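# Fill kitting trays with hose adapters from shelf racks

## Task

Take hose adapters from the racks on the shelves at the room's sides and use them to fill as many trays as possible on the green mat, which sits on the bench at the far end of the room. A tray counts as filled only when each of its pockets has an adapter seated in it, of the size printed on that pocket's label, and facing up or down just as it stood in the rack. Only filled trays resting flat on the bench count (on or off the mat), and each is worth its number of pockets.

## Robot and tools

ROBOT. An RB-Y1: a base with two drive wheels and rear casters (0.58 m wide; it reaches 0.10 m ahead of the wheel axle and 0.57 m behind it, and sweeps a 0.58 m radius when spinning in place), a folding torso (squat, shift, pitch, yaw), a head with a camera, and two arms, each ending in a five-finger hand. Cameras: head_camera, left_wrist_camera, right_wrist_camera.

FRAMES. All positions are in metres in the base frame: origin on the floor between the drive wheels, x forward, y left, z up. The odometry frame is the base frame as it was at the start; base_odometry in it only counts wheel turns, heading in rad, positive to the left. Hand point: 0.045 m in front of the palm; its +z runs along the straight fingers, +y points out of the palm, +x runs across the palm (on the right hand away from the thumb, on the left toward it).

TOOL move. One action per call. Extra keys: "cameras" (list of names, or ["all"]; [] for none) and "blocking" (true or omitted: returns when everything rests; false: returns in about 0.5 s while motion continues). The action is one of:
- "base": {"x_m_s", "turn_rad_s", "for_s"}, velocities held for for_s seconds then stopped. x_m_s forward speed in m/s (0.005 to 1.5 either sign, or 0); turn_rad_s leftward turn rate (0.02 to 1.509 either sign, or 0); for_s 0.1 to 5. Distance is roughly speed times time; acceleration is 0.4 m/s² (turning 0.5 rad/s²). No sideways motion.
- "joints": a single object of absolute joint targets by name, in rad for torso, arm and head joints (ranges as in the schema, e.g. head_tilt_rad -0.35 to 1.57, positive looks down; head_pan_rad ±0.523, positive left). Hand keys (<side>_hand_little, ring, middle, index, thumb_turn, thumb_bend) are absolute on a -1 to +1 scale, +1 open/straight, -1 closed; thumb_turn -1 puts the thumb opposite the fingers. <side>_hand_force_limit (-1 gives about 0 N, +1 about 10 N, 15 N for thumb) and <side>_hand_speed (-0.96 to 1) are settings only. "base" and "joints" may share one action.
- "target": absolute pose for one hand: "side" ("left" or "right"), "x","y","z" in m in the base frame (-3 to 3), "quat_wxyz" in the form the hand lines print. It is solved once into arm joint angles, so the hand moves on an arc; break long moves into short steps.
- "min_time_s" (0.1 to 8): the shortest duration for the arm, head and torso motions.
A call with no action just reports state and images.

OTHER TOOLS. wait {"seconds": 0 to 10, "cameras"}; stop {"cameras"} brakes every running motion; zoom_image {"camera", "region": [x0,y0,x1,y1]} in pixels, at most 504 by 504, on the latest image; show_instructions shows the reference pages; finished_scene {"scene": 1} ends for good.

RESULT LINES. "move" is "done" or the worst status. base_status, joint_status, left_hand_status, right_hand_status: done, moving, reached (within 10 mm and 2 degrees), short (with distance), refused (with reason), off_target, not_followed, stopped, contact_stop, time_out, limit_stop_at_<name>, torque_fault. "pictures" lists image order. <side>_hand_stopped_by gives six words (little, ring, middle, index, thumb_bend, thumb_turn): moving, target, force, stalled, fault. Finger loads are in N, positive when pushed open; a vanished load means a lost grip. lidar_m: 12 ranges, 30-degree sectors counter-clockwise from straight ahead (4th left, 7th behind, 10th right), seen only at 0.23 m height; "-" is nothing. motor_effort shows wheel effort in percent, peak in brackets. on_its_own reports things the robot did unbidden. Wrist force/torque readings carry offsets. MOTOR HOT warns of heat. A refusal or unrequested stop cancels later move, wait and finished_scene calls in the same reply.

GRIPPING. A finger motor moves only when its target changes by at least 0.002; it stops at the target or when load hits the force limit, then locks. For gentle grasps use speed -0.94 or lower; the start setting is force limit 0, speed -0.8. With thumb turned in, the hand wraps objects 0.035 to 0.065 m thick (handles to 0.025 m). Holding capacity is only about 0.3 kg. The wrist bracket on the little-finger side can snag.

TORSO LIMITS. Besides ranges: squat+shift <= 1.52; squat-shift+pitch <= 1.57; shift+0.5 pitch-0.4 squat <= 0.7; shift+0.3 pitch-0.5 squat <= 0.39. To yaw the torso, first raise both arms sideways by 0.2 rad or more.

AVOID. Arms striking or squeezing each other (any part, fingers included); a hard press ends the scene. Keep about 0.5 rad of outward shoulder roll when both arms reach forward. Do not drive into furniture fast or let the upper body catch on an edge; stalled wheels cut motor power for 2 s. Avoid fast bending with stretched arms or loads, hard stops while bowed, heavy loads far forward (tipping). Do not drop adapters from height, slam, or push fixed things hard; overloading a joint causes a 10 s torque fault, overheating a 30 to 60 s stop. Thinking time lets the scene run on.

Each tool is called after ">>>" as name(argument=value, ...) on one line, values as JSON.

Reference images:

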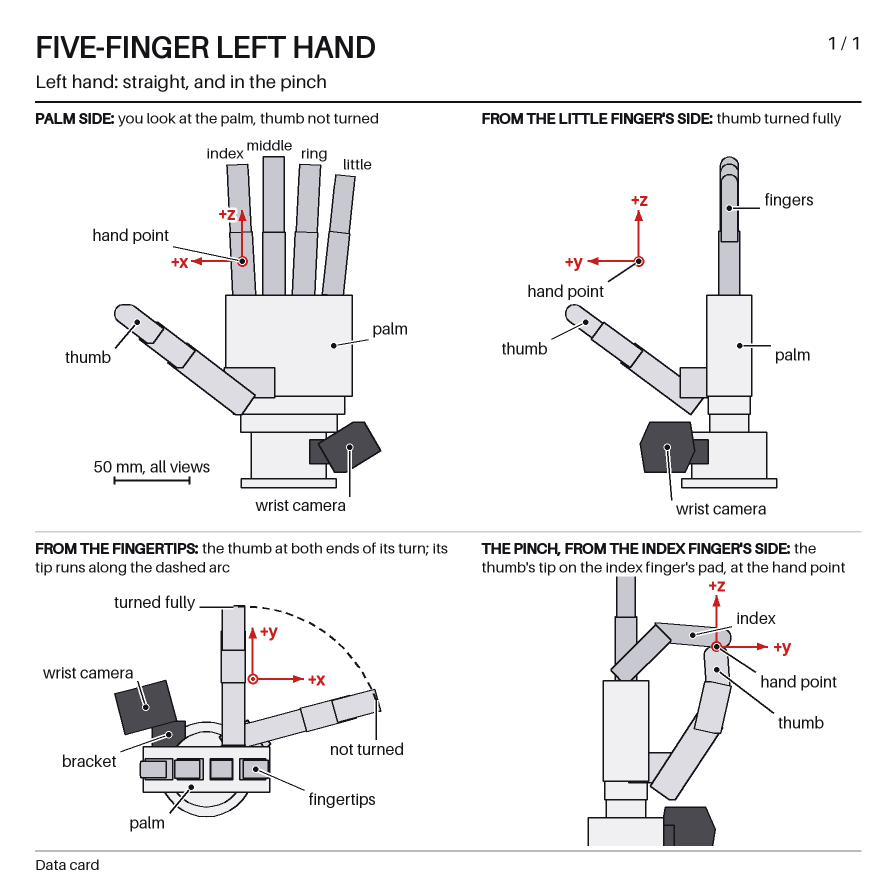

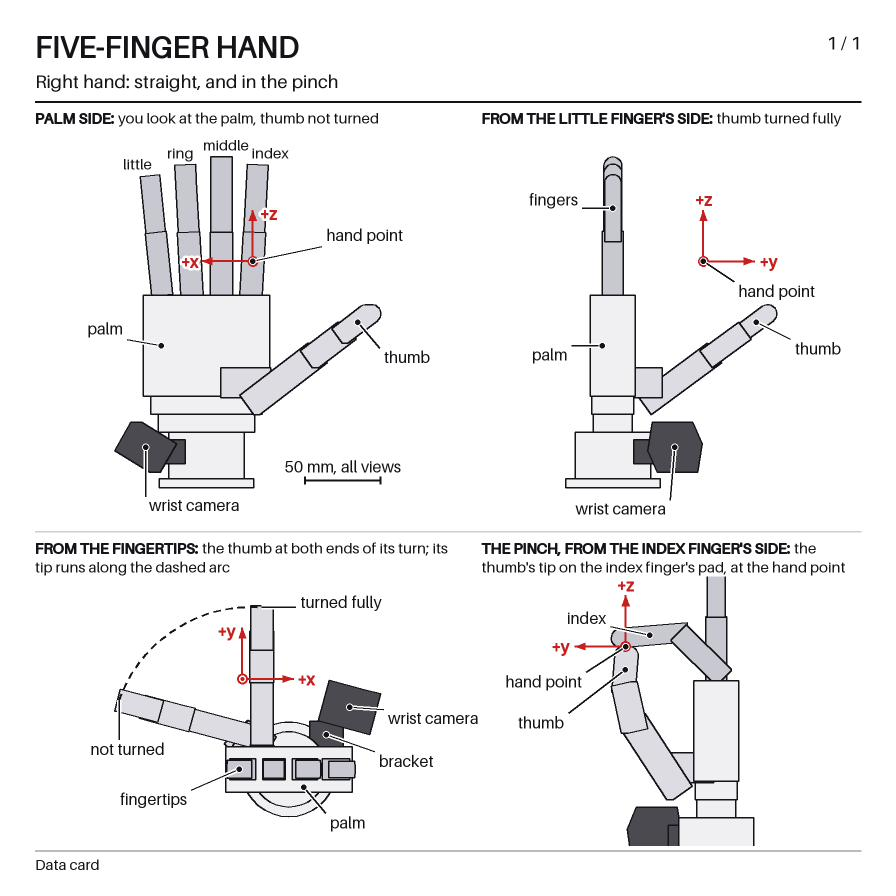

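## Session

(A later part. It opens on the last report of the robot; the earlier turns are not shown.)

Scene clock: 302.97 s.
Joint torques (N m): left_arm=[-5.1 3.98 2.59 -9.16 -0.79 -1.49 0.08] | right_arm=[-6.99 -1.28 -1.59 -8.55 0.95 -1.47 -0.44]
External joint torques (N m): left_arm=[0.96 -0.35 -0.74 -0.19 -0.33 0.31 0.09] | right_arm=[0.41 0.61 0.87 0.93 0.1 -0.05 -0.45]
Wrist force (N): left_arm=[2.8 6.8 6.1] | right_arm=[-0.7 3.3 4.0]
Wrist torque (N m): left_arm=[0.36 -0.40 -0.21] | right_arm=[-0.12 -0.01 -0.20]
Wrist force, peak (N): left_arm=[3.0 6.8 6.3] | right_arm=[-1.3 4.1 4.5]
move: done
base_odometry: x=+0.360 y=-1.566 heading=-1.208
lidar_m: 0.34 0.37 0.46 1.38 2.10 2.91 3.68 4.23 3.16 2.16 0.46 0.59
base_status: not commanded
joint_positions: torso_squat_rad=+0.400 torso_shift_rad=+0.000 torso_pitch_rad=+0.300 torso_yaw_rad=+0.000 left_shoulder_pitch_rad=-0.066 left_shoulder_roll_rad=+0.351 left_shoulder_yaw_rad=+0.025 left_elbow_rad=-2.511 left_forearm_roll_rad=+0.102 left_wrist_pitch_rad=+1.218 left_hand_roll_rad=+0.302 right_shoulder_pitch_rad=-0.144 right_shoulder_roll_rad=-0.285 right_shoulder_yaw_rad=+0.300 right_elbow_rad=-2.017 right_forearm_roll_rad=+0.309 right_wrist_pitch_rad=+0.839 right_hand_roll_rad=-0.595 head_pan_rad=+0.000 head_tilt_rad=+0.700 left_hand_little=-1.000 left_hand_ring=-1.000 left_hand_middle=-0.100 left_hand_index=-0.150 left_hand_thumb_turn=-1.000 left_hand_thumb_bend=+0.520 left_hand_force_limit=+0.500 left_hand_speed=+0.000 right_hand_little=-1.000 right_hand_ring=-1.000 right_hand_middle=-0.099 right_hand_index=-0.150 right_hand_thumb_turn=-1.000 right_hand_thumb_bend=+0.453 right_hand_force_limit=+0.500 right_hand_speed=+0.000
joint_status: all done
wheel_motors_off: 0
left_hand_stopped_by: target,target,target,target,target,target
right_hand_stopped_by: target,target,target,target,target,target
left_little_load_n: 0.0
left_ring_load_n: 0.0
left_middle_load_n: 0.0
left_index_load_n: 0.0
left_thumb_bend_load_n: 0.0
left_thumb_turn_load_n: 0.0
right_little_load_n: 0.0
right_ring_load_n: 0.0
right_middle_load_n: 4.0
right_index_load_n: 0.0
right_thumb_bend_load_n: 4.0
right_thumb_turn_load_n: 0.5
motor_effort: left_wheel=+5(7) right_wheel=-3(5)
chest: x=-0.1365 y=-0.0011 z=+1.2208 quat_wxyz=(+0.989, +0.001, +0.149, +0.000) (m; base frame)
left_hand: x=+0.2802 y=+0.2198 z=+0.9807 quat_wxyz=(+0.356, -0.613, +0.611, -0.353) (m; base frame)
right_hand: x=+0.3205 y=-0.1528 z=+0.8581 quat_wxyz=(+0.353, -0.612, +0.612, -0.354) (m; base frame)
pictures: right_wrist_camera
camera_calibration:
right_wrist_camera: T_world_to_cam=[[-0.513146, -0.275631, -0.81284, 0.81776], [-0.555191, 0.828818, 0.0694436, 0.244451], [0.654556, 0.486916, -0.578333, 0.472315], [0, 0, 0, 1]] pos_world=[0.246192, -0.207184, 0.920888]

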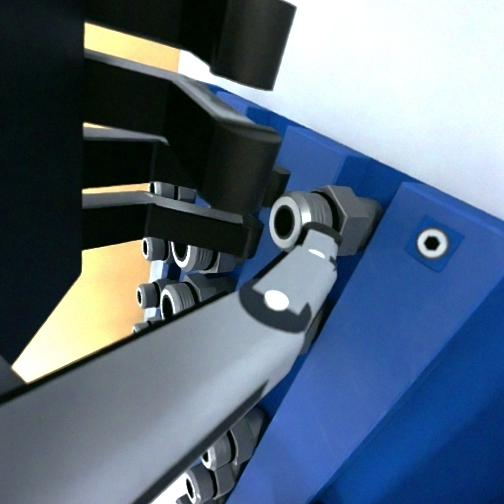

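>>> move(joints={"right_hand_index": -0.7, "right_hand_middle": -0.7, "right_hand_speed": -0.9})

>>> move(target={"side": "right", "x": 0.3205, "y": -0.1528, "z": 0.93, "quat_wxyz": [0.3536, -0.6124, 0.6124, -0.3536]}, cameras=["right_wrist_camera", "head_camera"])

Scene clock: 305.63 s.
Joint torques (N m): left_arm=[-5.06 3.96 2.18 -9.45 -0.66 -1.46 0.15] | right_arm=[-7.16 -1.32 -1.8 -8.84 0.93 -1.47 -0.45]
External joint torques (N m): left_arm=[1 -0.36 -1.15 -0.48 -0.2 0.34 0.15] | right_arm=[0.23 0.57 0.66 0.63 0.08 -0.05 -0.45]
Wrist force (N): left_arm=[3.1 6.6 6.1] | right_arm=[-1.2 3.2 4.2]
Wrist torque (N m): left_arm=[0.34 -0.44 -0.19] | right_arm=[-0.20 0.04 -0.24]
Wrist force, peak (N): left_arm=[3.2 6.9 6.4] | right_arm=[-0.4 4.4 5.2]
move: off_target
base_odometry: x=+0.360 y=-1.566 heading=-1.208
lidar_m: 0.35 0.37 0.46 1.37 2.09 2.90 3.67 4.24 3.16 2.14 0.45 0.60
base_status: not commanded
joint_positions: torso_squat_rad=+0.400 torso_shift_rad=+0.000 torso_pitch_rad=+0.300 torso_yaw_rad=+0.000 left_shoulder_pitch_rad=-0.066 left_shoulder_roll_rad=+0.351 left_shoulder_yaw_rad=+0.025 left_elbow_rad=-2.511 left_forearm_roll_rad=+0.102 left_wrist_pitch_rad=+1.218 left_hand_roll_rad=+0.302 right_shoulder_pitch_rad=-0.144 right_shoulder_roll_rad=-0.285 right_shoulder_yaw_rad=+0.300 right_elbow_rad=-2.017 right_forearm_roll_rad=+0.309 right_wrist_pitch_rad=+0.839 right_hand_roll_rad=-0.595 head_pan_rad=+0.000 head_tilt_rad=+0.700 left_hand_little=-1.000 left_hand_ring=-1.000 left_hand_middle=-0.100 left_hand_index=-0.150 left_hand_thumb_turn=-1.000 left_hand_thumb_bend=+0.520 left_hand_force_limit=+0.500 left_hand_speed=+0.000 right_hand_little=-1.000 right_hand_ring=-1.000 right_hand_middle=-0.115 right_hand_index=-0.700 right_hand_thumb_turn=-1.000 right_hand_thumb_bend=+0.454 right_hand_force_limit=+0.500 right_hand_speed=-0.900
joint_status: right_hand_middle off_target (ended at -0.115, target -0.700); the others done
wheel_motors_off: 0
left_hand_stopped_by: target,target,target,target,target,target
right_hand_stopped_by: target,target,force,target,target,target
left_little_load_n: 0.0
left_ring_load_n: 0.0
left_middle_load_n: 0.0
left_index_load_n: 0.0
left_thumb_bend_load_n: 0.0
left_thumb_turn_load_n: 0.0
right_little_load_n: 0.0
right_ring_load_n: 0.0
right_middle_load_n: 7.5
right_index_load_n: 0.0
right_thumb_bend_load_n: 6.5
right_thumb_turn_load_n: 1.0
motor_effort: left_wheel=+4(8) right_wheel=-4(5)
chest: x=-0.1365 y=-0.0011 z=+1.2208 quat_wxyz=(+0.989, +0.001, +0.149, +0.000) (m; base frame)
left_hand: x=+0.2802 y=+0.2198 z=+0.9807 quat_wxyz=(+0.356, -0.613, +0.611, -0.353) (m; base frame)
right_hand: x=+0.3204 y=-0.1528 z=+0.8581 quat_wxyz=(+0.353, -0.613, +0.612, -0.354) (m; base frame)
pictures: none

Scene clock: 306.53 s.
Joint torques (N m): left_arm=[-4.54 4.06 2.99 -9.42 -0.54 -1.41 0.12] | right_arm=[-8.04 -4.26 -2.95 -8.07 0.78 -1.57 -0.06]
External joint torques (N m): left_arm=[1.53 -0.27 -0.35 -0.44 -0.08 0.39 0.12] | right_arm=[0.03 -1.92 -0.2 0.84 -0.09 -0.08 -0.07]
Wrist force (N): left_arm=[2.7 6.7 5.9] | right_arm=[-0.8 3.0 4.1]
Wrist torque (N m): left_arm=[0.34 -0.39 -0.20] | right_arm=[-0.17 0.00 -0.03]
Wrist force, peak (N): left_arm=[3.2 7.1 5.9] | right_arm=[-0.2 5.4 4.7]
move: done
base_odometry: x=+0.360 y=-1.566 heading=-1.208
lidar_m: 0.34 0.37 0.46 1.38 2.09 2.88 3.67 4.24 3.15 2.14 0.45 0.60
base_status: not commanded
joint_positions: torso_squat_rad=+0.400 torso_shift_rad=+0.000 torso_pitch_rad=+0.300 torso_yaw_rad=+0.000 left_shoulder_pitch_rad=-0.066 left_shoulder_roll_rad=+0.351 left_shoulder_yaw_rad=+0.025 left_elbow_rad=-2.511 left_forearm_roll_rad=+0.102 left_wrist_pitch_rad=+1.218 left_hand_roll_rad=+0.302 right_shoulder_pitch_rad=-0.215 right_shoulder_roll_rad=-0.312 right_shoulder_yaw_rad=+0.263 right_elbow_rad=-2.243 right_forearm_roll_rad=+0.200 right_wrist_pitch_rad=+1.114 right_hand_roll_rad=-0.505 head_pan_rad=+0.000 head_tilt_rad=+0.700 left_hand_little=-1.000 left_hand_ring=-1.000 left_hand_middle=-0.100 left_hand_index=-0.150 left_hand_thumb_turn=-1.000 left_hand_thumb_bend=+0.520 left_hand_force_limit=+0.500 left_hand_speed=+0.000 right_hand_little=-1.000 right_hand_ring=-1.000 right_hand_middle=-0.116 right_hand_index=-0.700 right_hand_thumb_turn=-1.000 right_hand_thumb_bend=+0.452 right_hand_force_limit=+0.500 right_hand_speed=-0.900
joint_status: all done
wheel_motors_off: 0
left_hand_stopped_by: target,target,target,target,target,target
right_hand_stopped_by: target,target,force,target,target,target
left_little_load_n: 0.0
left_ring_load_n: 0.0
left_middle_load_n: 0.0
left_index_load_n: 0.0
left_thumb_bend_load_n: 0.0
left_thumb_turn_load_n: 0.0
right_little_load_n: 0.0
right_ring_load_n: 0.0
right_middle_load_n: 0.0
right_index_load_n: 0.0
right_thumb_bend_load_n: 0.0
right_thumb_turn_load_n: 0.0
motor_effort: left_wheel=+5(8) right_wheel=-3(5)
chest: x=-0.1365 y=-0.0011 z=+1.2208 quat_wxyz=(+0.989, +0.001, +0.149, +0.000) (m; base frame)
left_hand: x=+0.2802 y=+0.2198 z=+0.9807 quat_wxyz=(+0.356, -0.613, +0.611, -0.353) (m; base frame)
right_hand: x=+0.3204 y=-0.1526 z=+0.9300 quat_wxyz=(+0.354, -0.612, +0.612, -0.353) (m; base frame)
right_hand_status: reached (checked arc, planned for 0.5 s): 0 mm and 0.0 deg off.
pictures: head_camera, right_wrist_camera
camera_calibration:
head_camera: T_world_to_cam=[[-0.0229616, -0.999723, 0.00525953, -0.00843373], [-0.852477, 0.0168308, -0.522494, 0.749429], [0.522261, -0.0164809, -0.852627, 1.17459], [0, 0, 0, 1]] pos_world=[0.0252357, -0.00168658, 1.3931]
right_wrist_camera: T_world_to_cam=[[-0.512909, -0.275117, -0.813163, 0.876492], [-0.555165, 0.828809, 0.0697639, 0.239139], [0.654764, 0.487222, -0.577839, 0.513362], [0, 0, 0, 1]] pos_world=[0.246191, -0.207184, 0.992688]

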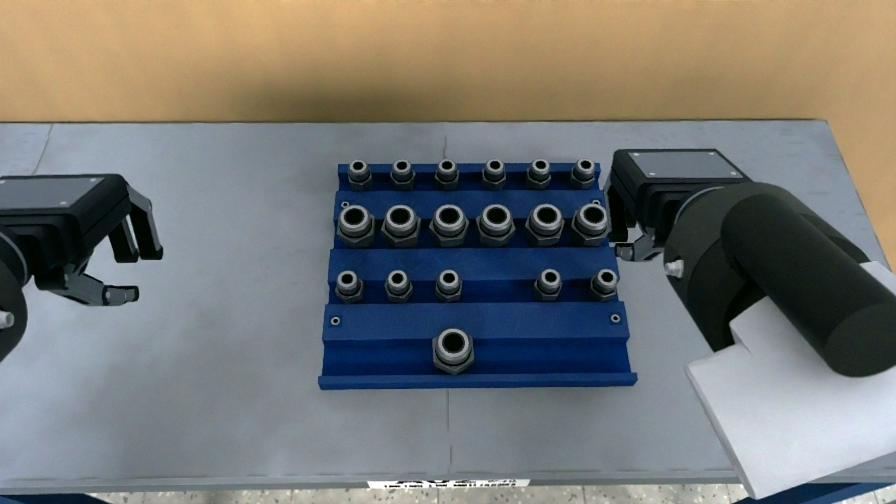

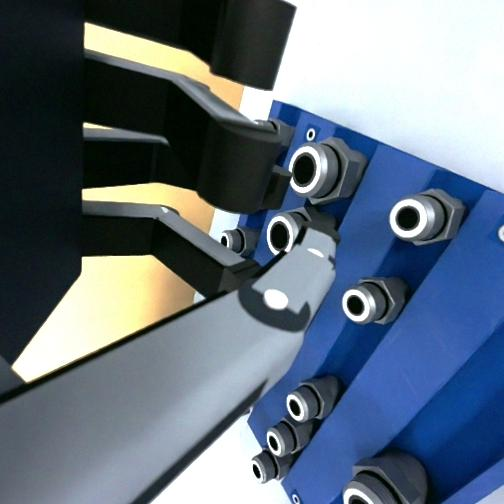

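>>> zoom_image(camera="head_camera", region=[520, 240, 645, 325])

>>> zoom_image(camera="head_camera", region=[320, 240, 445, 325])

Scaled by 4.032 from the camera's 896x504 image, which has a finer 1280x720 frame.

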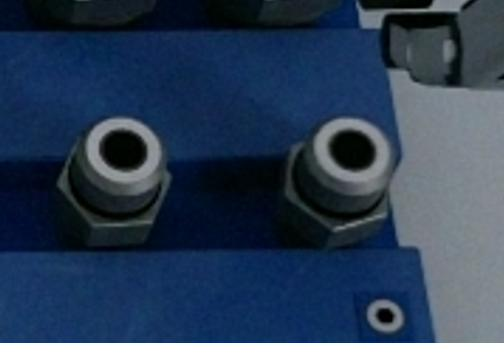

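Scaled by 4.032 from the camera's 896x504 image, which has a finer 1280x720 frame.

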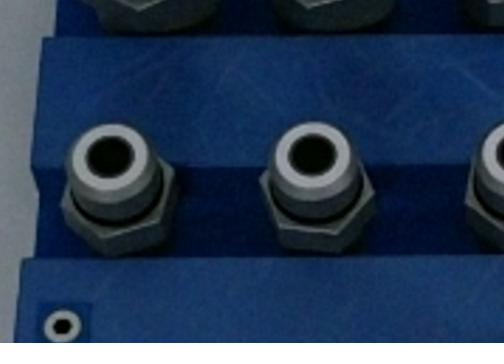

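>>> move(joints={"right_hand_index": -0.1, "right_hand_middle": -0.05, "right_hand_thumb_bend": 0.54, "right_hand_speed": 0.0})

>>> move(target={"side": "right", "x": 0.3205, "y": -0.1581, "z": 0.856, "quat_wxyz": [0.3536, -0.6124, 0.6124, -0.3536]}, cameras=["right_wrist_camera"])

Scene clock: 308.47 s.
Joint torques (N m): left_arm=[-4.77 4.06 2.65 -9.26 -0.49 -1.58 0.26] | right_arm=[-8.07 -3.5 -3.03 -7.85 0.92 -1.47 -0.15]
External joint torques (N m): left_arm=[1.29 -0.26 -0.69 -0.29 -0.03 0.22 0.27] | right_arm=[-0.01 -1.16 -0.28 1.07 0.04 0.03 -0.16]
Wrist force (N): left_arm=[2.9 6.7 5.9] | right_arm=[-0.2 3.8 4.0]
Wrist torque (N m): left_arm=[0.37 -0.42 -0.20] | right_arm=[-0.03 -0.03 -0.02]
Wrist force, peak (N): left_arm=[3.1 7.1 6.0] | right_arm=[-0.7 4.0 4.7]
move: done
base_odometry: x=+0.360 y=-1.566 heading=-1.208
lidar_m: 0.35 0.37 0.46 1.37 2.10 2.90 3.66 4.25 3.16 2.13 0.44 0.59
base_status: not commanded
joint_positions: torso_squat_rad=+0.400 torso_shift_rad=+0.000 torso_pitch_rad=+0.300 torso_yaw_rad=+0.000 left_shoulder_pitch_rad=-0.066 left_shoulder_roll_rad=+0.351 left_shoulder_yaw_rad=+0.025 left_elbow_rad=-2.511 left_forearm_roll_rad=+0.102 left_wrist_pitch_rad=+1.218 left_hand_roll_rad=+0.302 right_shoulder_pitch_rad=-0.215 right_shoulder_roll_rad=-0.312 right_shoulder_yaw_rad=+0.263 right_elbow_rad=-2.243 right_forearm_roll_rad=+0.200 right_wrist_pitch_rad=+1.114 right_hand_roll_rad=-0.505 head_pan_rad=+0.000 head_tilt_rad=+0.700 left_hand_little=-1.000 left_hand_ring=-1.000 left_hand_middle=-0.100 left_hand_index=-0.150 left_hand_thumb_turn=-1.000 left_hand_thumb_bend=+0.520 left_hand_force_limit=+0.500 left_hand_speed=+0.000 right_hand_little=-1.000 right_hand_ring=-1.000 right_hand_middle=-0.050 right_hand_index=-0.100 right_hand_thumb_turn=-1.000 right_hand_thumb_bend=+0.540 right_hand_force_limit=+0.500 right_hand_speed=+0.000
joint_status: all done
wheel_motors_off: 0
left_hand_stopped_by: target,target,target,target,target,target
right_hand_stopped_by: target,target,target,target,target,target
left_little_load_n: 0.0
left_ring_load_n: 0.0
left_middle_load_n: 0.0
left_index_load_n: 0.5
left_thumb_bend_load_n: 0.0
left_thumb_turn_load_n: 0.0
right_little_load_n: 0.5
right_ring_load_n: 0.0
right_middle_load_n: 0.0
right_index_load_n: 0.0
right_thumb_bend_load_n: 0.0
right_thumb_turn_load_n: 0.0
motor_effort: left_wheel=+4(9) right_wheel=-4(5)
chest: x=-0.1365 y=-0.0011 z=+1.2208 quat_wxyz=(+0.989, +0.001, +0.149, +0.000) (m; base frame)
left_hand: x=+0.2802 y=+0.2198 z=+0.9807 quat_wxyz=(+0.356, -0.613, +0.611, -0.353) (m; base frame)
right_hand: x=+0.3204 y=-0.1526 z=+0.9300 quat_wxyz=(+0.354, -0.612, +0.612, -0.353) (m; base frame)
pictures: none

Scene clock: 309.37 s.
Joint torques (N m): left_arm=[-4.63 4.11 3.05 -9.08 -0.4 -1.63 0.23] | right_arm=[-8.2 -2.02 -1.99 -9.37 0.93 -1.3 -0.23]
External joint torques (N m): left_arm=[1.43 -0.22 -0.29 -0.11 0.06 0.17 0.24] | right_arm=[-0.87 0.11 0.57 0.09 0.09 0.12 -0.24]
Wrist force (N): left_arm=[2.9 6.8 6.1] | right_arm=[-1.4 3.3 3.8]
Wrist torque (N m): left_arm=[0.36 -0.40 -0.20] | right_arm=[-0.13 0.10 -0.22]
Wrist force, peak (N): left_arm=[3.1 6.9 6.1] | right_arm=[-0.7 4.2 4.7]
move: done
base_odometry: x=+0.360 y=-1.566 heading=-1.208
lidar_m: 0.34 0.37 0.46 1.37 2.10 2.88 3.68 4.23 3.17 2.14 0.44 0.60
base_status: not commanded
joint_positions: torso_squat_rad=+0.400 torso_shift_rad=+0.000 torso_pitch_rad=+0.300 torso_yaw_rad=+0.000 left_shoulder_pitch_rad=-0.066 left_shoulder_roll_rad=+0.351 left_shoulder_yaw_rad=+0.025 left_elbow_rad=-2.511 left_forearm_roll_rad=+0.102 left_wrist_pitch_rad=+1.218 left_hand_roll_rad=+0.302 right_shoulder_pitch_rad=-0.138 right_shoulder_roll_rad=-0.294 right_shoulder_yaw_rad=+0.289 right_elbow_rad=-2.013 right_forearm_roll_rad=+0.295 right_wrist_pitch_rad=+0.824 right_hand_roll_rad=-0.592 head_pan_rad=+0.000 head_tilt_rad=+0.700 left_hand_little=-1.000 left_hand_ring=-1.000 left_hand_middle=-0.100 left_hand_index=-0.150 left_hand_thumb_turn=-1.000 left_hand_thumb_bend=+0.520 left_hand_force_limit=+0.500 left_hand_speed=+0.000 right_hand_little=-1.000 right_hand_ring=-1.000 right_hand_middle=-0.050 right_hand_index=-0.100 right_hand_thumb_turn=-1.000 right_hand_thumb_bend=+0.540 right_hand_force_limit=+0.500 right_hand_speed=+0.000
joint_status: all done
wheel_motors_off: 0
left_hand_stopped_by: target,target,target,target,target,target
right_hand_stopped_by: target,target,target,target,target,target
left_little_load_n: 0.0
left_ring_load_n: 0.0
left_middle_load_n: 0.0
left_index_load_n: 0.0
left_thumb_bend_load_n: 0.0
left_thumb_turn_load_n: 0.0
right_little_load_n: 0.0
right_ring_load_n: 0.0
right_middle_load_n: 0.0
right_index_load_n: 0.0
right_thumb_bend_load_n: 0.0
right_thumb_turn_load_n: 0.0
motor_effort: left_wheel=+7(8) right_wheel=-4(5)
chest: x=-0.1365 y=-0.0011 z=+1.2208 quat_wxyz=(+0.989, +0.001, +0.149, +0.000) (m; base frame)
left_hand: x=+0.2802 y=+0.2198 z=+0.9807 quat_wxyz=(+0.356, -0.613, +0.611, -0.353) (m; base frame)
right_hand: x=+0.3204 y=-0.1583 z=+0.8559 quat_wxyz=(+0.353, -0.613, +0.612, -0.353) (m; base frame)
right_hand_status: reached (checked arc, planned for 0.6 s): 0 mm and 0.0 deg off.
pictures: right_wrist_camera
camera_calibration:
right_wrist_camera: T_world_to_cam=[[-0.51347, -0.275534, -0.812668, 0.814398], [-0.555115, 0.828846, 0.0697205, 0.248896], [0.654366, 0.486924, -0.578541, 0.473959], [0, 0, 0, 1]] pos_world=[0.246192, -0.212684, 0.918687]

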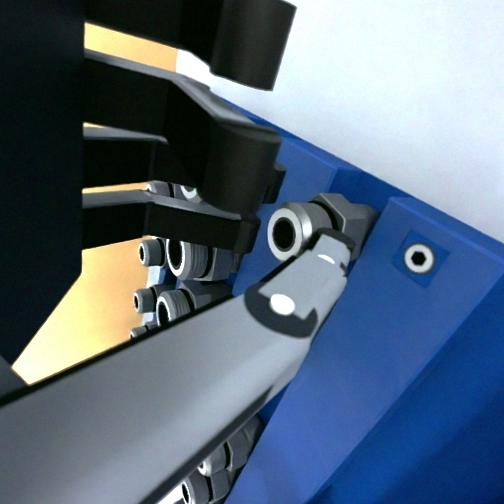

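>>> move(joints={"right_hand_thumb_bend": 0.48})

>>> move(joints={"right_hand_index": -0.7, "right_hand_middle": -0.7, "right_hand_speed": -0.9}, cameras=["right_wrist_camera"])

Scene clock: 310.07 s.
Joint torques (N m): left_arm=[-5.05 4.15 2.74 -9.26 -0.46 -1.37 -0.01] | right_arm=[-8.43 -2.28 -2.07 -9.39 0.73 -1.14 -0.21]
External joint torques (N m): left_arm=[1.02 -0.17 -0.6 -0.29 0 0.43 0] | right_arm=[-1.11 -0.15 0.49 0.07 -0.11 0.29 -0.22]
Wrist force (N): left_arm=[2.8 6.5 6.0] | right_arm=[-0.3 3.6 3.6]
Wrist torque (N m): left_arm=[0.31 -0.40 -0.20] | right_arm=[-0.12 -0.11 -0.14]
Wrist force, peak (N): left_arm=[3.2 6.8 6.3] | right_arm=[-0.9 3.8 4.5]
move: done
base_odometry: x=+0.360 y=-1.566 heading=-1.208
lidar_m: 0.35 0.37 0.45 1.37 2.09 2.90 3.67 4.23 3.16 2.14 0.46 0.59
base_status: not commanded
joint_positions: torso_squat_rad=+0.400 torso_shift_rad=+0.000 torso_pitch_rad=+0.300 torso_yaw_rad=+0.000 left_shoulder_pitch_rad=-0.066 left_shoulder_roll_rad=+0.351 left_shoulder_yaw_rad=+0.025 left_elbow_rad=-2.511 left_forearm_roll_rad=+0.102 left_wrist_pitch_rad=+1.218 left_hand_roll_rad=+0.302 right_shoulder_pitch_rad=-0.138 right_shoulder_roll_rad=-0.294 right_shoulder_yaw_rad=+0.289 right_elbow_rad=-2.013 right_forearm_roll_rad=+0.295 right_wrist_pitch_rad=+0.824 right_hand_roll_rad=-0.592 head_pan_rad=+0.000 head_tilt_rad=+0.700 left_hand_little=-1.000 left_hand_ring=-1.000 left_hand_middle=-0.100 left_hand_index=-0.150 left_hand_thumb_turn=-1.000 left_hand_thumb_bend=+0.520 left_hand_force_limit=+0.500 left_hand_speed=+0.000 right_hand_little=-1.000 right_hand_ring=-1.000 right_hand_middle=-0.050 right_hand_index=-0.100 right_hand_thumb_turn=-1.000 right_hand_thumb_bend=+0.480 right_hand_force_limit=+0.500 right_hand_speed=+0.000
joint_status: all done
wheel_motors_off: 0
left_hand_stopped_by: target,target,target,target,target,target
right_hand_stopped_by: target,target,target,target,target,target
left_little_load_n: 0.0
left_ring_load_n: 0.0
left_middle_load_n: 0.0
left_index_load_n: 0.0
left_thumb_bend_load_n: 0.5
left_thumb_turn_load_n: 0.0
right_little_load_n: 0.0
right_ring_load_n: 0.0
right_middle_load_n: 0.0
right_index_load_n: 0.0
right_thumb_bend_load_n: 0.0
right_thumb_turn_load_n: 0.0
motor_effort: left_wheel=+7(8) right_wheel=-4(5)
chest: x=-0.1365 y=-0.0011 z=+1.2208 quat_wxyz=(+0.989, +0.001, +0.149, +0.000) (m; base frame)
left_hand: x=+0.2802 y=+0.2198 z=+0.9807 quat_wxyz=(+0.356, -0.613, +0.611, -0.353) (m; base frame)
right_hand: x=+0.3204 y=-0.1583 z=+0.8559 quat_wxyz=(+0.353, -0.613, +0.612, -0.353) (m; base frame)
pictures: none

Scene clock: 312.70 s.
Joint torques (N m): left_arm=[-5 4.02 2.92 -9.41 -0.5 -1.51 0.21] | right_arm=[-7.53 -2.05 -1.75 -8.01 0.77 -1.08 -0.1]
External joint torques (N m): left_arm=[1.06 -0.3 -0.42 -0.44 -0.04 0.29 0.22] | right_arm=[-0.2 0.08 0.81 1.45 -0.07 0.34 -0.11]
Wrist force (N): left_arm=[2.8 6.5 5.9] | right_arm=[-0.9 2.0 3.1]
Wrist torque (N m): left_arm=[0.35 -0.39 -0.21] | right_arm=[-0.08 0.15 -0.19]
Wrist force, peak (N): left_arm=[3.1 7.0 6.2] | right_arm=[-1.2 4.3 4.8]
move: off_target
base_odometry: x=+0.360 y=-1.566 heading=-1.208
lidar_m: 0.34 0.37 0.47 1.37 2.09 2.88 3.66 4.23 3.17 2.15 0.45 0.60
base_status: not commanded
joint_positions: torso_squat_rad=+0.400 torso_shift_rad=+0.000 torso_pitch_rad=+0.300 torso_yaw_rad=+0.000 left_shoulder_pitch_rad=-0.066 left_shoulder_roll_rad=+0.351 left_shoulder_yaw_rad=+0.025 left_elbow_rad=-2.511 left_forearm_roll_rad=+0.102 left_wrist_pitch_rad=+1.218 left_hand_roll_rad=+0.302 right_shoulder_pitch_rad=-0.138 right_shoulder_roll_rad=-0.294 right_shoulder_yaw_rad=+0.289 right_elbow_rad=-2.013 right_forearm_roll_rad=+0.295 right_wrist_pitch_rad=+0.824 right_hand_roll_rad=-0.592 head_pan_rad=+0.000 head_tilt_rad=+0.700 left_hand_little=-1.000 left_hand_ring=-1.000 left_hand_middle=-0.100 left_hand_index=-0.150 left_hand_thumb_turn=-1.000 left_hand_thumb_bend=+0.520 left_hand_force_limit=+0.500 left_hand_speed=+0.000 right_hand_little=-1.000 right_hand_ring=-1.000 right_hand_middle=-0.139 right_hand_index=-0.700 right_hand_thumb_turn=-1.000 right_hand_thumb_bend=+0.484 right_hand_force_limit=+0.500 right_hand_speed=-0.900
joint_status: right_hand_middle off_target (ended at -0.139, target -0.700); the others done
wheel_motors_off: 0
left_hand_stopped_by: target,target,target,target,target,target
right_hand_stopped_by: target,target,force,target,target,target
left_little_load_n: 0.0
left_ring_load_n: 0.0
left_middle_load_n: 0.0
left_index_load_n: 0.0
left_thumb_bend_load_n: 0.0
left_thumb_turn_load_n: 0.0
right_little_load_n: 0.0
right_ring_load_n: 0.0
right_middle_load_n: 8.0
right_index_load_n: 0.0
right_thumb_bend_load_n: 7.5
right_thumb_turn_load_n: 2.0
motor_effort: left_wheel=+6(8) right_wheel=-4(5)
chest: x=-0.1365 y=-0.0011 z=+1.2208 quat_wxyz=(+0.989, +0.001, +0.149, +0.000) (m; base frame)
left_hand: x=+0.2802 y=+0.2198 z=+0.9807 quat_wxyz=(+0.356, -0.613, +0.611, -0.353) (m; base frame)
right_hand: x=+0.3205 y=-0.1582 z=+0.8561 quat_wxyz=(+0.354, -0.612, +0.612, -0.354) (m; base frame)
pictures: right_wrist_camera
camera_calibration:
right_wrist_camera: T_world_to_cam=[[-0.513091, -0.275554, -0.812901, 0.814729], [-0.555235, 0.828783, 0.0695194, 0.249138], [0.654562, 0.487021, -0.578238, 0.473705], [0, 0, 0, 1]] pos_world=[0.246292, -0.212684, 0.918888]

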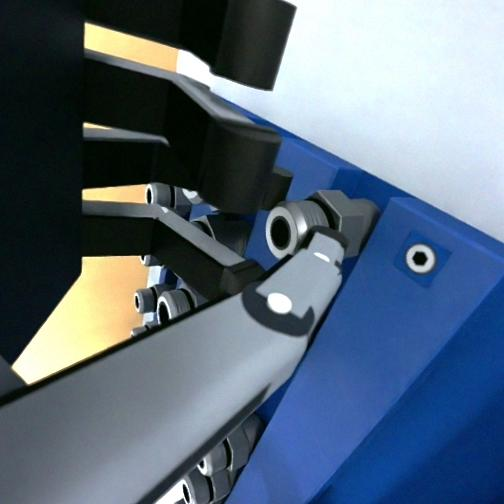

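>>> move(joints={"right_hand_index": -0.05, "right_hand_middle": -0.02, "right_hand_thumb_bend": 0.54, "right_hand_speed": 0.0})

>>> move(target={"side": "right", "x": 0.3205, "y": -0.1612, "z": 0.856, "quat_wxyz": [0.3536, -0.6124, 0.6124, -0.3536]}, cameras=["right_wrist_camera"])

Scene clock: 314.40 s.
Joint torques (N m): left_arm=[-5.02 3.91 2.85 -9.23 -0.55 -1.43 0.15] | right_arm=[-7.25 -1.86 -1.71 -8.43 0.75 -1.08 -0.15]
External joint torques (N m): left_arm=[1.05 -0.42 -0.48 -0.26 -0.09 0.37 0.16] | right_arm=[0.08 0.27 0.85 1.03 -0.09 0.34 -0.16]
Wrist force (N): left_arm=[2.9 6.9 6.0] | right_arm=[-1.1 3.6 3.7]
Wrist torque (N m): left_arm=[0.38 -0.40 -0.21] | right_arm=[-0.05 0.08 -0.21]
Wrist force, peak (N): left_arm=[3.0 6.9 6.3] | right_arm=[-0.1 4.4 4.7]
move: done
base_odometry: x=+0.360 y=-1.566 heading=-1.208
lidar_m: 0.35 0.37 0.46 1.38 2.10 2.89 3.68 4.23 3.17 2.14 0.45 0.60
base_status: not commanded
joint_positions: torso_squat_rad=+0.400 torso_shift_rad=+0.000 torso_pitch_rad=+0.300 torso_yaw_rad=+0.000 left_shoulder_pitch_rad=-0.066 left_shoulder_roll_rad=+0.351 left_shoulder_yaw_rad=+0.025 left_elbow_rad=-2.511 left_forearm_roll_rad=+0.102 left_wrist_pitch_rad=+1.218 left_hand_roll_rad=+0.302 right_shoulder_pitch_rad=-0.138 right_shoulder_roll_rad=-0.294 right_shoulder_yaw_rad=+0.289 right_elbow_rad=-2.013 right_forearm_roll_rad=+0.295 right_wrist_pitch_rad=+0.824 right_hand_roll_rad=-0.592 head_pan_rad=+0.000 head_tilt_rad=+0.700 left_hand_little=-1.000 left_hand_ring=-1.000 left_hand_middle=-0.100 left_hand_index=-0.150 left_hand_thumb_turn=-1.000 left_hand_thumb_bend=+0.520 left_hand_force_limit=+0.500 left_hand_speed=+0.000 right_hand_little=-1.000 right_hand_ring=-1.000 right_hand_middle=-0.020 right_hand_index=-0.050 right_hand_thumb_turn=-1.000 right_hand_thumb_bend=+0.540 right_hand_force_limit=+0.500 right_hand_speed=+0.000
joint_status: all done
wheel_motors_off: 0
left_hand_stopped_by: target,target,target,target,target,target
right_hand_stopped_by: target,target,target,target,target,target
left_little_load_n: 0.0
left_ring_load_n: 0.0
left_middle_load_n: 0.0
left_index_load_n: 0.0
left_thumb_bend_load_n: 0.0
left_thumb_turn_load_n: 0.0
right_little_load_n: 0.0
right_ring_load_n: 0.0
right_middle_load_n: 0.0
right_index_load_n: 0.0
right_thumb_bend_load_n: 0.0
right_thumb_turn_load_n: -0.5
motor_effort: left_wheel=+6(8) right_wheel=-4(5)
chest: x=-0.1365 y=-0.0011 z=+1.2208 quat_wxyz=(+0.989, +0.001, +0.149, +0.000) (m; base frame)
left_hand: x=+0.2802 y=+0.2198 z=+0.9807 quat_wxyz=(+0.356, -0.613, +0.611, -0.353) (m; base frame)
right_hand: x=+0.3205 y=-0.1582 z=+0.8561 quat_wxyz=(+0.353, -0.612, +0.612, -0.354) (m; base frame)
pictures: none

Scene clock: 315.17 s.
Joint torques (N m): left_arm=[-4.98 3.87 2.75 -8.93 -0.45 -1.43 0.08] | right_arm=[-7.16 -3.17 -2.64 -8.8 0.8 -1.13 -0.26]
External joint torques (N m): left_arm=[1.08 -0.46 -0.58 0.05 0.01 0.37 0.08] | right_arm=[0.14 -0.89 0.01 0.66 -0.04 0.29 -0.27]
Wrist force (N): left_arm=[2.7 6.8 6.0] | right_arm=[-0.1 3.1 3.8]
Wrist torque (N m): left_arm=[0.37 -0.40 -0.21] | right_arm=[-0.16 -0.13 -0.14]
Wrist force, peak (N): left_arm=[3.1 7.0 6.1] | right_arm=[-2.1 3.9 4.4]
move: done
base_odometry: x=+0.360 y=-1.566 heading=-1.208
lidar_m: 0.34 0.37 0.46 1.38 2.10 2.89 3.67 4.25 3.16 2.16 0.45 0.59
base_status: not commanded
joint_positions: torso_squat_rad=+0.400 torso_shift_rad=+0.000 torso_pitch_rad=+0.300 torso_yaw_rad=+0.000 left_shoulder_pitch_rad=-0.066 left_shoulder_roll_rad=+0.351 left_shoulder_yaw_rad=+0.025 left_elbow_rad=-2.511 left_forearm_roll_rad=+0.102 left_wrist_pitch_rad=+1.218 left_hand_roll_rad=+0.302 right_shoulder_pitch_rad=-0.136 right_shoulder_roll_rad=-0.302 right_shoulder_yaw_rad=+0.285 right_elbow_rad=-2.014 right_forearm_roll_rad=+0.286 right_wrist_pitch_rad=+0.821 right_hand_roll_rad=-0.592 head_pan_rad=+0.000 head_tilt_rad=+0.700 left_hand_little=-1.000 left_hand_ring=-1.000 left_hand_middle=-0.100 left_hand_index=-0.150 left_hand_thumb_turn=-1.000 left_hand_thumb_bend=+0.520 left_hand_force_limit=+0.500 left_hand_speed=+0.000 right_hand_little=-1.000 right_hand_ring=-1.000 right_hand_middle=-0.020 right_hand_index=-0.050 right_hand_thumb_turn=-1.000 right_hand_thumb_bend=+0.540 right_hand_force_limit=+0.500 right_hand_speed=+0.000
joint_status: all done
wheel_motors_off: 0
left_hand_stopped_by: target,target,target,target,target,target
right_hand_stopped_by: target,target,target,target,target,target
left_little_load_n: 0.0
left_ring_load_n: 0.0
left_middle_load_n: 0.0
left_index_load_n: 0.0
left_thumb_bend_load_n: 0.0
left_thumb_turn_load_n: 0.0
right_little_load_n: 0.0
right_ring_load_n: 0.0
right_middle_load_n: 0.0
right_index_load_n: 0.0
right_thumb_bend_load_n: 0.0
right_thumb_turn_load_n: 0.0
motor_effort: left_wheel=+6(7) right_wheel=-4(5)
chest: x=-0.1365 y=-0.0012 z=+1.2208 quat_wxyz=(+0.989, +0.001, +0.149, +0.000) (m; base frame)
left_hand: x=+0.2802 y=+0.2198 z=+0.9807 quat_wxyz=(+0.356, -0.613, +0.611, -0.353) (m; base frame)
right_hand: x=+0.3205 y=-0.1612 z=+0.8560 quat_wxyz=(+0.354, -0.612, +0.612, -0.354) (m; base frame)
right_hand_status: reached (checked arc, planned for 0.1 s): 0 mm and 0.0 deg off.
pictures: right_wrist_camera
camera_calibration:
right_wrist_camera: T_world_to_cam=[[-0.513052, -0.275263, -0.813024, 0.814015], [-0.555009, 0.828929, 0.0695865, 0.251463], [0.654784, 0.486937, -0.578057, 0.474821], [0, 0, 0, 1]] pos_world=[0.246291, -0.215585, 0.918788]

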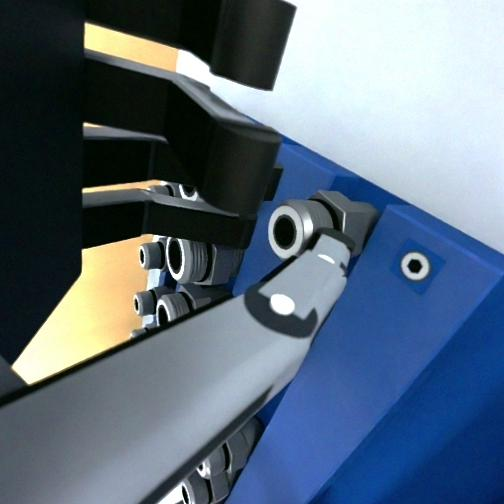

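>>> move(target={"side": "right", "x": 0.3205, "y": -0.1612, "z": 0.92, "quat_wxyz": [0.3536, -0.6124, 0.6124, -0.3536]}, cameras=["right_wrist_camera", "head_camera"])

>>> zoom_image(camera="head_camera", region=[520, 240, 645, 325])

Scene clock: 316.27 s.
Joint torques (N m): left_arm=[-4.86 4.01 2.77 -9.12 -0.47 -1.52 0.07] | right_arm=[-8.07 -4.27 -3.51 -8.23 0.78 -1.41 -0.16]
External joint torques (N m): left_arm=[1.2 -0.32 -0.56 -0.15 -0.01 0.28 0.08] | right_arm=[-0.31 -1.56 -0.55 0.79 -0.1 0.08 -0.17]
Wrist force (N): left_arm=[2.9 6.7 6.0] | right_arm=[-0.8 3.3 4.2]
Wrist torque (N m): left_arm=[0.33 -0.41 -0.21] | right_arm=[-0.14 0.01 -0.04]
Wrist force, peak (N): left_arm=[3.0 6.8 6.3] | right_arm=[-0.4 4.9 4.1]
move: done
base_odometry: x=+0.360 y=-1.566 heading=-1.208
lidar_m: 0.35 0.37 0.47 1.37 2.09 2.90 3.67 4.22 3.16 2.14 0.45 0.60
base_status: not commanded
joint_positions: torso_squat_rad=+0.400 torso_shift_rad=+0.000 torso_pitch_rad=+0.300 torso_yaw_rad=+0.000 left_shoulder_pitch_rad=-0.066 left_shoulder_roll_rad=+0.351 left_shoulder_yaw_rad=+0.025 left_elbow_rad=-2.511 left_forearm_roll_rad=+0.102 left_wrist_pitch_rad=+1.218 left_hand_roll_rad=+0.302 right_shoulder_pitch_rad=-0.188 right_shoulder_roll_rad=-0.334 right_shoulder_yaw_rad=+0.255 right_elbow_rad=-2.219 right_forearm_roll_rad=+0.191 right_wrist_pitch_rad=+1.056 right_hand_roll_rad=-0.519 head_pan_rad=+0.000 head_tilt_rad=+0.700 left_hand_little=-1.000 left_hand_ring=-1.000 left_hand_middle=-0.100 left_hand_index=-0.150 left_hand_thumb_turn=-1.000 left_hand_thumb_bend=+0.520 left_hand_force_limit=+0.500 left_hand_speed=+0.000 right_hand_little=-1.000 right_hand_ring=-1.000 right_hand_middle=-0.020 right_hand_index=-0.050 right_hand_thumb_turn=-1.000 right_hand_thumb_bend=+0.540 right_hand_force_limit=+0.500 right_hand_speed=+0.000
joint_status: all done
wheel_motors_off: 0
left_hand_stopped_by: target,target,target,target,target,target
right_hand_stopped_by: target,target,target,target,target,target
left_little_load_n: 0.0
left_ring_load_n: 0.0
left_middle_load_n: 0.0
left_index_load_n: 0.0
left_thumb_bend_load_n: 0.0
left_thumb_turn_load_n: 0.0
right_little_load_n: 0.0
right_ring_load_n: 0.0
right_middle_load_n: 0.0
right_index_load_n: 0.0
right_thumb_bend_load_n: 0.0
right_thumb_turn_load_n: 0.0
motor_effort: left_wheel=+7(9) right_wheel=-5(5)
chest: x=-0.1365 y=-0.0012 z=+1.2208 quat_wxyz=(+0.989, +0.001, +0.149, +0.000) (m; base frame)
left_hand: x=+0.2802 y=+0.2198 z=+0.9807 quat_wxyz=(+0.356, -0.613, +0.611, -0.353) (m; base frame)
right_hand: x=+0.3201 y=-0.1606 z=+0.9196 quat_wxyz=(+0.355, -0.612, +0.611, -0.354) (m; base frame)
right_hand_status: reached (checked arc, planned for 0.5 s): 1 mm and 0.2 deg off.
pictures: head_camera, right_wrist_camera
camera_calibration:
head_camera: T_world_to_cam=[[-0.0229616, -0.999723, 0.00525953, -0.00843373], [-0.852477, 0.0168308, -0.522494, 0.749429], [0.522261, -0.0164809, -0.852627, 1.17459], [0, 0, 0, 1]] pos_world=[0.0252357, -0.00168658, 1.3931]
right_wrist_camera: T_world_to_cam=[[-0.509378, -0.27569, -0.815187, 0.866337], [-0.556561, 0.828041, 0.0677357, 0.248402], [0.656334, 0.488204, -0.575224, 0.508669], [0, 0, 0, 1]] pos_world=[0.245687, -0.215181, 0.981999]

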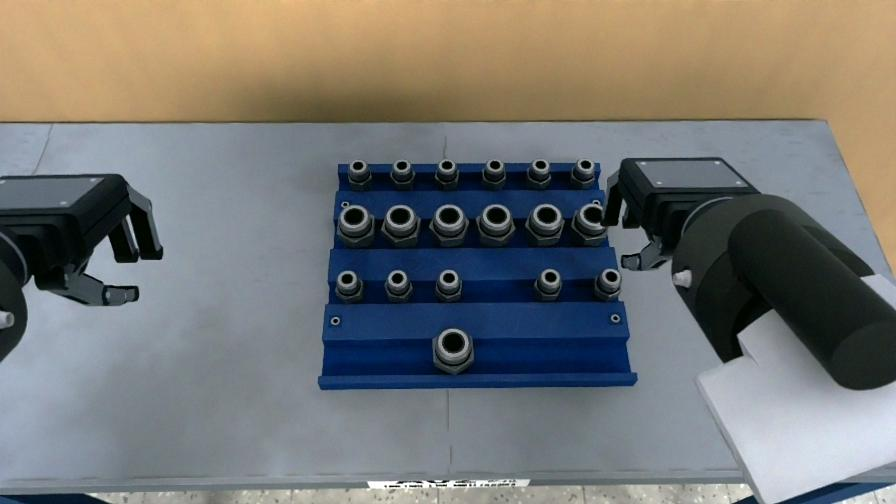

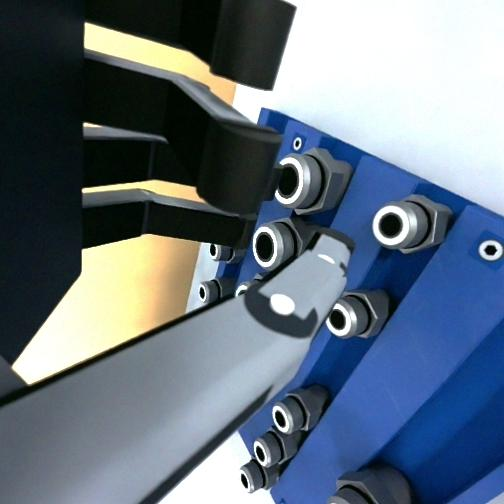

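Scaled by 4.032 from the camera's 896x504 image, which has a finer 1280x720 frame.

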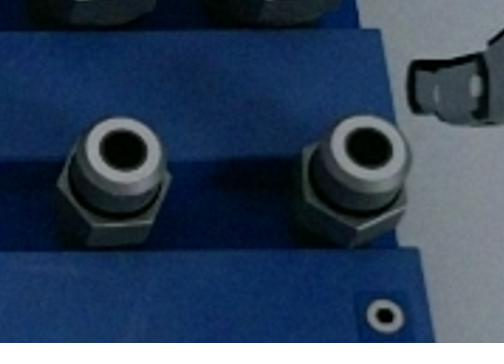

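>>> move(joints={"right_hand_thumb_bend": 0.6})

>>> move(target={"side": "right", "x": 0.3205, "y": -0.1635, "z": 0.856, "quat_wxyz": [0.3536, -0.6124, 0.6124, -0.3536]}, cameras=["right_wrist_camera"])

Scene clock: 317.20 s.
Joint torques (N m): left_arm=[-5.05 3.89 2.66 -9.12 -0.55 -1.6 0.03] | right_arm=[-7.98 -4.23 -3.37 -8.22 0.99 -1.53 -0.15]
External joint torques (N m): left_arm=[1.01 -0.43 -0.67 -0.15 -0.09 0.2 0.04] | right_arm=[-0.21 -1.52 -0.41 0.8 0.12 -0.04 -0.16]
Wrist force (N): left_arm=[2.8 6.8 5.7] | right_arm=[-0.5 3.2 4.0]
Wrist torque (N m): left_arm=[0.38 -0.40 -0.22] | right_arm=[-0.10 -0.02 0.02]
Wrist force, peak (N): left_arm=[3.1 6.9 6.3] | right_arm=[-0.5 4.0 3.9]
move: done
base_odometry: x=+0.360 y=-1.566 heading=-1.208
lidar_m: 0.35 0.37 0.47 1.37 2.10 2.90 3.67 4.24 3.16 2.15 0.45 0.59
base_status: not commanded
joint_positions: torso_squat_rad=+0.400 torso_shift_rad=+0.000 torso_pitch_rad=+0.300 torso_yaw_rad=+0.000 left_shoulder_pitch_rad=-0.066 left_shoulder_roll_rad=+0.351 left_shoulder_yaw_rad=+0.025 left_elbow_rad=-2.511 left_forearm_roll_rad=+0.102 left_wrist_pitch_rad=+1.218 left_hand_roll_rad=+0.302 right_shoulder_pitch_rad=-0.188 right_shoulder_roll_rad=-0.334 right_shoulder_yaw_rad=+0.255 right_elbow_rad=-2.219 right_forearm_roll_rad=+0.191 right_wrist_pitch_rad=+1.056 right_hand_roll_rad=-0.519 head_pan_rad=+0.000 head_tilt_rad=+0.700 left_hand_little=-1.000 left_hand_ring=-1.000 left_hand_middle=-0.100 left_hand_index=-0.150 left_hand_thumb_turn=-1.000 left_hand_thumb_bend=+0.520 left_hand_force_limit=+0.500 left_hand_speed=+0.000 right_hand_little=-1.000 right_hand_ring=-1.000 right_hand_middle=-0.020 right_hand_index=-0.050 right_hand_thumb_turn=-1.000 right_hand_thumb_bend=+0.600 right_hand_force_limit=+0.500 right_hand_speed=+0.000
joint_status: all done
wheel_motors_off: 0
left_hand_stopped_by: target,target,target,target,target,target
right_hand_stopped_by: target,target,target,target,target,target
left_little_load_n: 0.0
left_ring_load_n: 0.0
left_middle_load_n: 0.0
left_index_load_n: 0.0
left_thumb_bend_load_n: 0.0
left_thumb_turn_load_n: 0.0
right_little_load_n: 0.0
right_ring_load_n: 0.0
right_middle_load_n: 0.0
right_index_load_n: 0.0
right_thumb_bend_load_n: 0.0
right_thumb_turn_load_n: 0.0
motor_effort: left_wheel=+4(8) right_wheel=-4(5)
chest: x=-0.1365 y=-0.0012 z=+1.2208 quat_wxyz=(+0.989, +0.001, +0.149, +0.000) (m; base frame)
left_hand: x=+0.2802 y=+0.2198 z=+0.9807 quat_wxyz=(+0.356, -0.613, +0.611, -0.353) (m; base frame)
right_hand: x=+0.3201 y=-0.1606 z=+0.9196 quat_wxyz=(+0.355, -0.612, +0.611, -0.354) (m; base frame)
pictures: none

Scene clock: 318.07 s.
Joint torques (N m): left_arm=[-4.87 4.17 3.12 -9.15 -0.62 -1.49 0.25] | right_arm=[-7.7 -2.52 -2.11 -8.99 0.76 -1.28 -0.22]
External joint torques (N m): left_arm=[1.19 -0.16 -0.22 -0.18 -0.16 0.31 0.26] | right_arm=[-0.44 -0.12 0.59 0.45 -0.08 0.14 -0.22]
Wrist force (N): left_arm=[3.1 6.6 6.0] | right_arm=[-0.9 2.9 3.7]
Wrist torque (N m): left_arm=[0.33 -0.43 -0.18] | right_arm=[-0.14 0.03 -0.19]
Wrist force, peak (N): left_arm=[2.9 7.0 6.3] | right_arm=[-1.5 4.2 4.3]
move: done
base_odometry: x=+0.360 y=-1.566 heading=-1.208
lidar_m: 0.35 0.36 0.46 1.38 2.10 2.89 3.66 4.24 3.16 2.15 0.45 0.59
base_status: not commanded
joint_positions: torso_squat_rad=+0.400 torso_shift_rad=+0.000 torso_pitch_rad=+0.300 torso_yaw_rad=+0.000 left_shoulder_pitch_rad=-0.066 left_shoulder_roll_rad=+0.351 left_shoulder_yaw_rad=+0.025 left_elbow_rad=-2.511 left_forearm_roll_rad=+0.102 left_wrist_pitch_rad=+1.218 left_hand_roll_rad=+0.302 right_shoulder_pitch_rad=-0.134 right_shoulder_roll_rad=-0.307 right_shoulder_yaw_rad=+0.279 right_elbow_rad=-2.015 right_forearm_roll_rad=+0.278 right_wrist_pitch_rad=+0.818 right_hand_roll_rad=-0.588 head_pan_rad=+0.000 head_tilt_rad=+0.700 left_hand_little=-1.000 left_hand_ring=-1.000 left_hand_middle=-0.100 left_hand_index=-0.150 left_hand_thumb_turn=-1.000 left_hand_thumb_bend=+0.520 left_hand_force_limit=+0.500 left_hand_speed=+0.000 right_hand_little=-1.000 right_hand_ring=-1.000 right_hand_middle=-0.020 right_hand_index=-0.050 right_hand_thumb_turn=-1.000 right_hand_thumb_bend=+0.600 right_hand_force_limit=+0.500 right_hand_speed=+0.000
joint_status: all done
wheel_motors_off: 0
left_hand_stopped_by: target,target,target,target,target,target
right_hand_stopped_by: target,target,target,target,target,target
left_little_load_n: 0.0
left_ring_load_n: 0.0
left_middle_load_n: 0.0
left_index_load_n: 0.0
left_thumb_bend_load_n: 0.0
left_thumb_turn_load_n: 0.0
right_little_load_n: 0.0
right_ring_load_n: 0.0
right_middle_load_n: 0.0
right_index_load_n: 0.0
right_thumb_bend_load_n: 0.0
right_thumb_turn_load_n: 0.0
motor_effort: left_wheel=+8(10) right_wheel=-5(5)
chest: x=-0.1365 y=-0.0012 z=+1.2208 quat_wxyz=(+0.989, +0.001, +0.149, +0.000) (m; base frame)
left_hand: x=+0.2802 y=+0.2198 z=+0.9807 quat_wxyz=(+0.356, -0.613, +0.611, -0.353) (m; base frame)
right_hand: x=+0.3204 y=-0.1636 z=+0.8559 quat_wxyz=(+0.353, -0.612, +0.612, -0.354) (m; base frame)
right_hand_status: reached (checked arc, planned for 0.5 s): 0 mm and 0.0 deg off.
pictures: right_wrist_camera
camera_calibration:
right_wrist_camera: T_world_to_cam=[[-0.51328, -0.275431, -0.812823, 0.813029], [-0.555067, 0.828885, 0.0696396, 0.253443], [0.654556, 0.486916, -0.578333, 0.476349], [0, 0, 0, 1]] pos_world=[0.246192, -0.218084, 0.918687]

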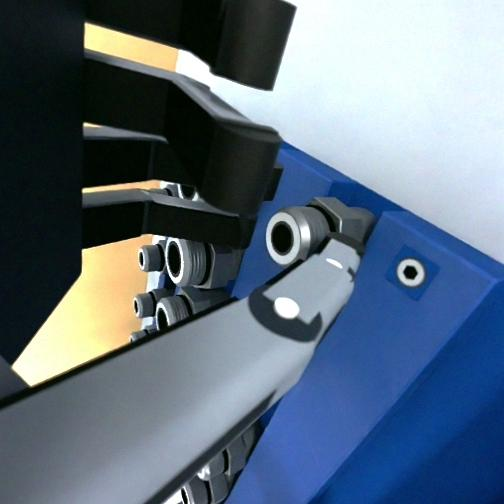

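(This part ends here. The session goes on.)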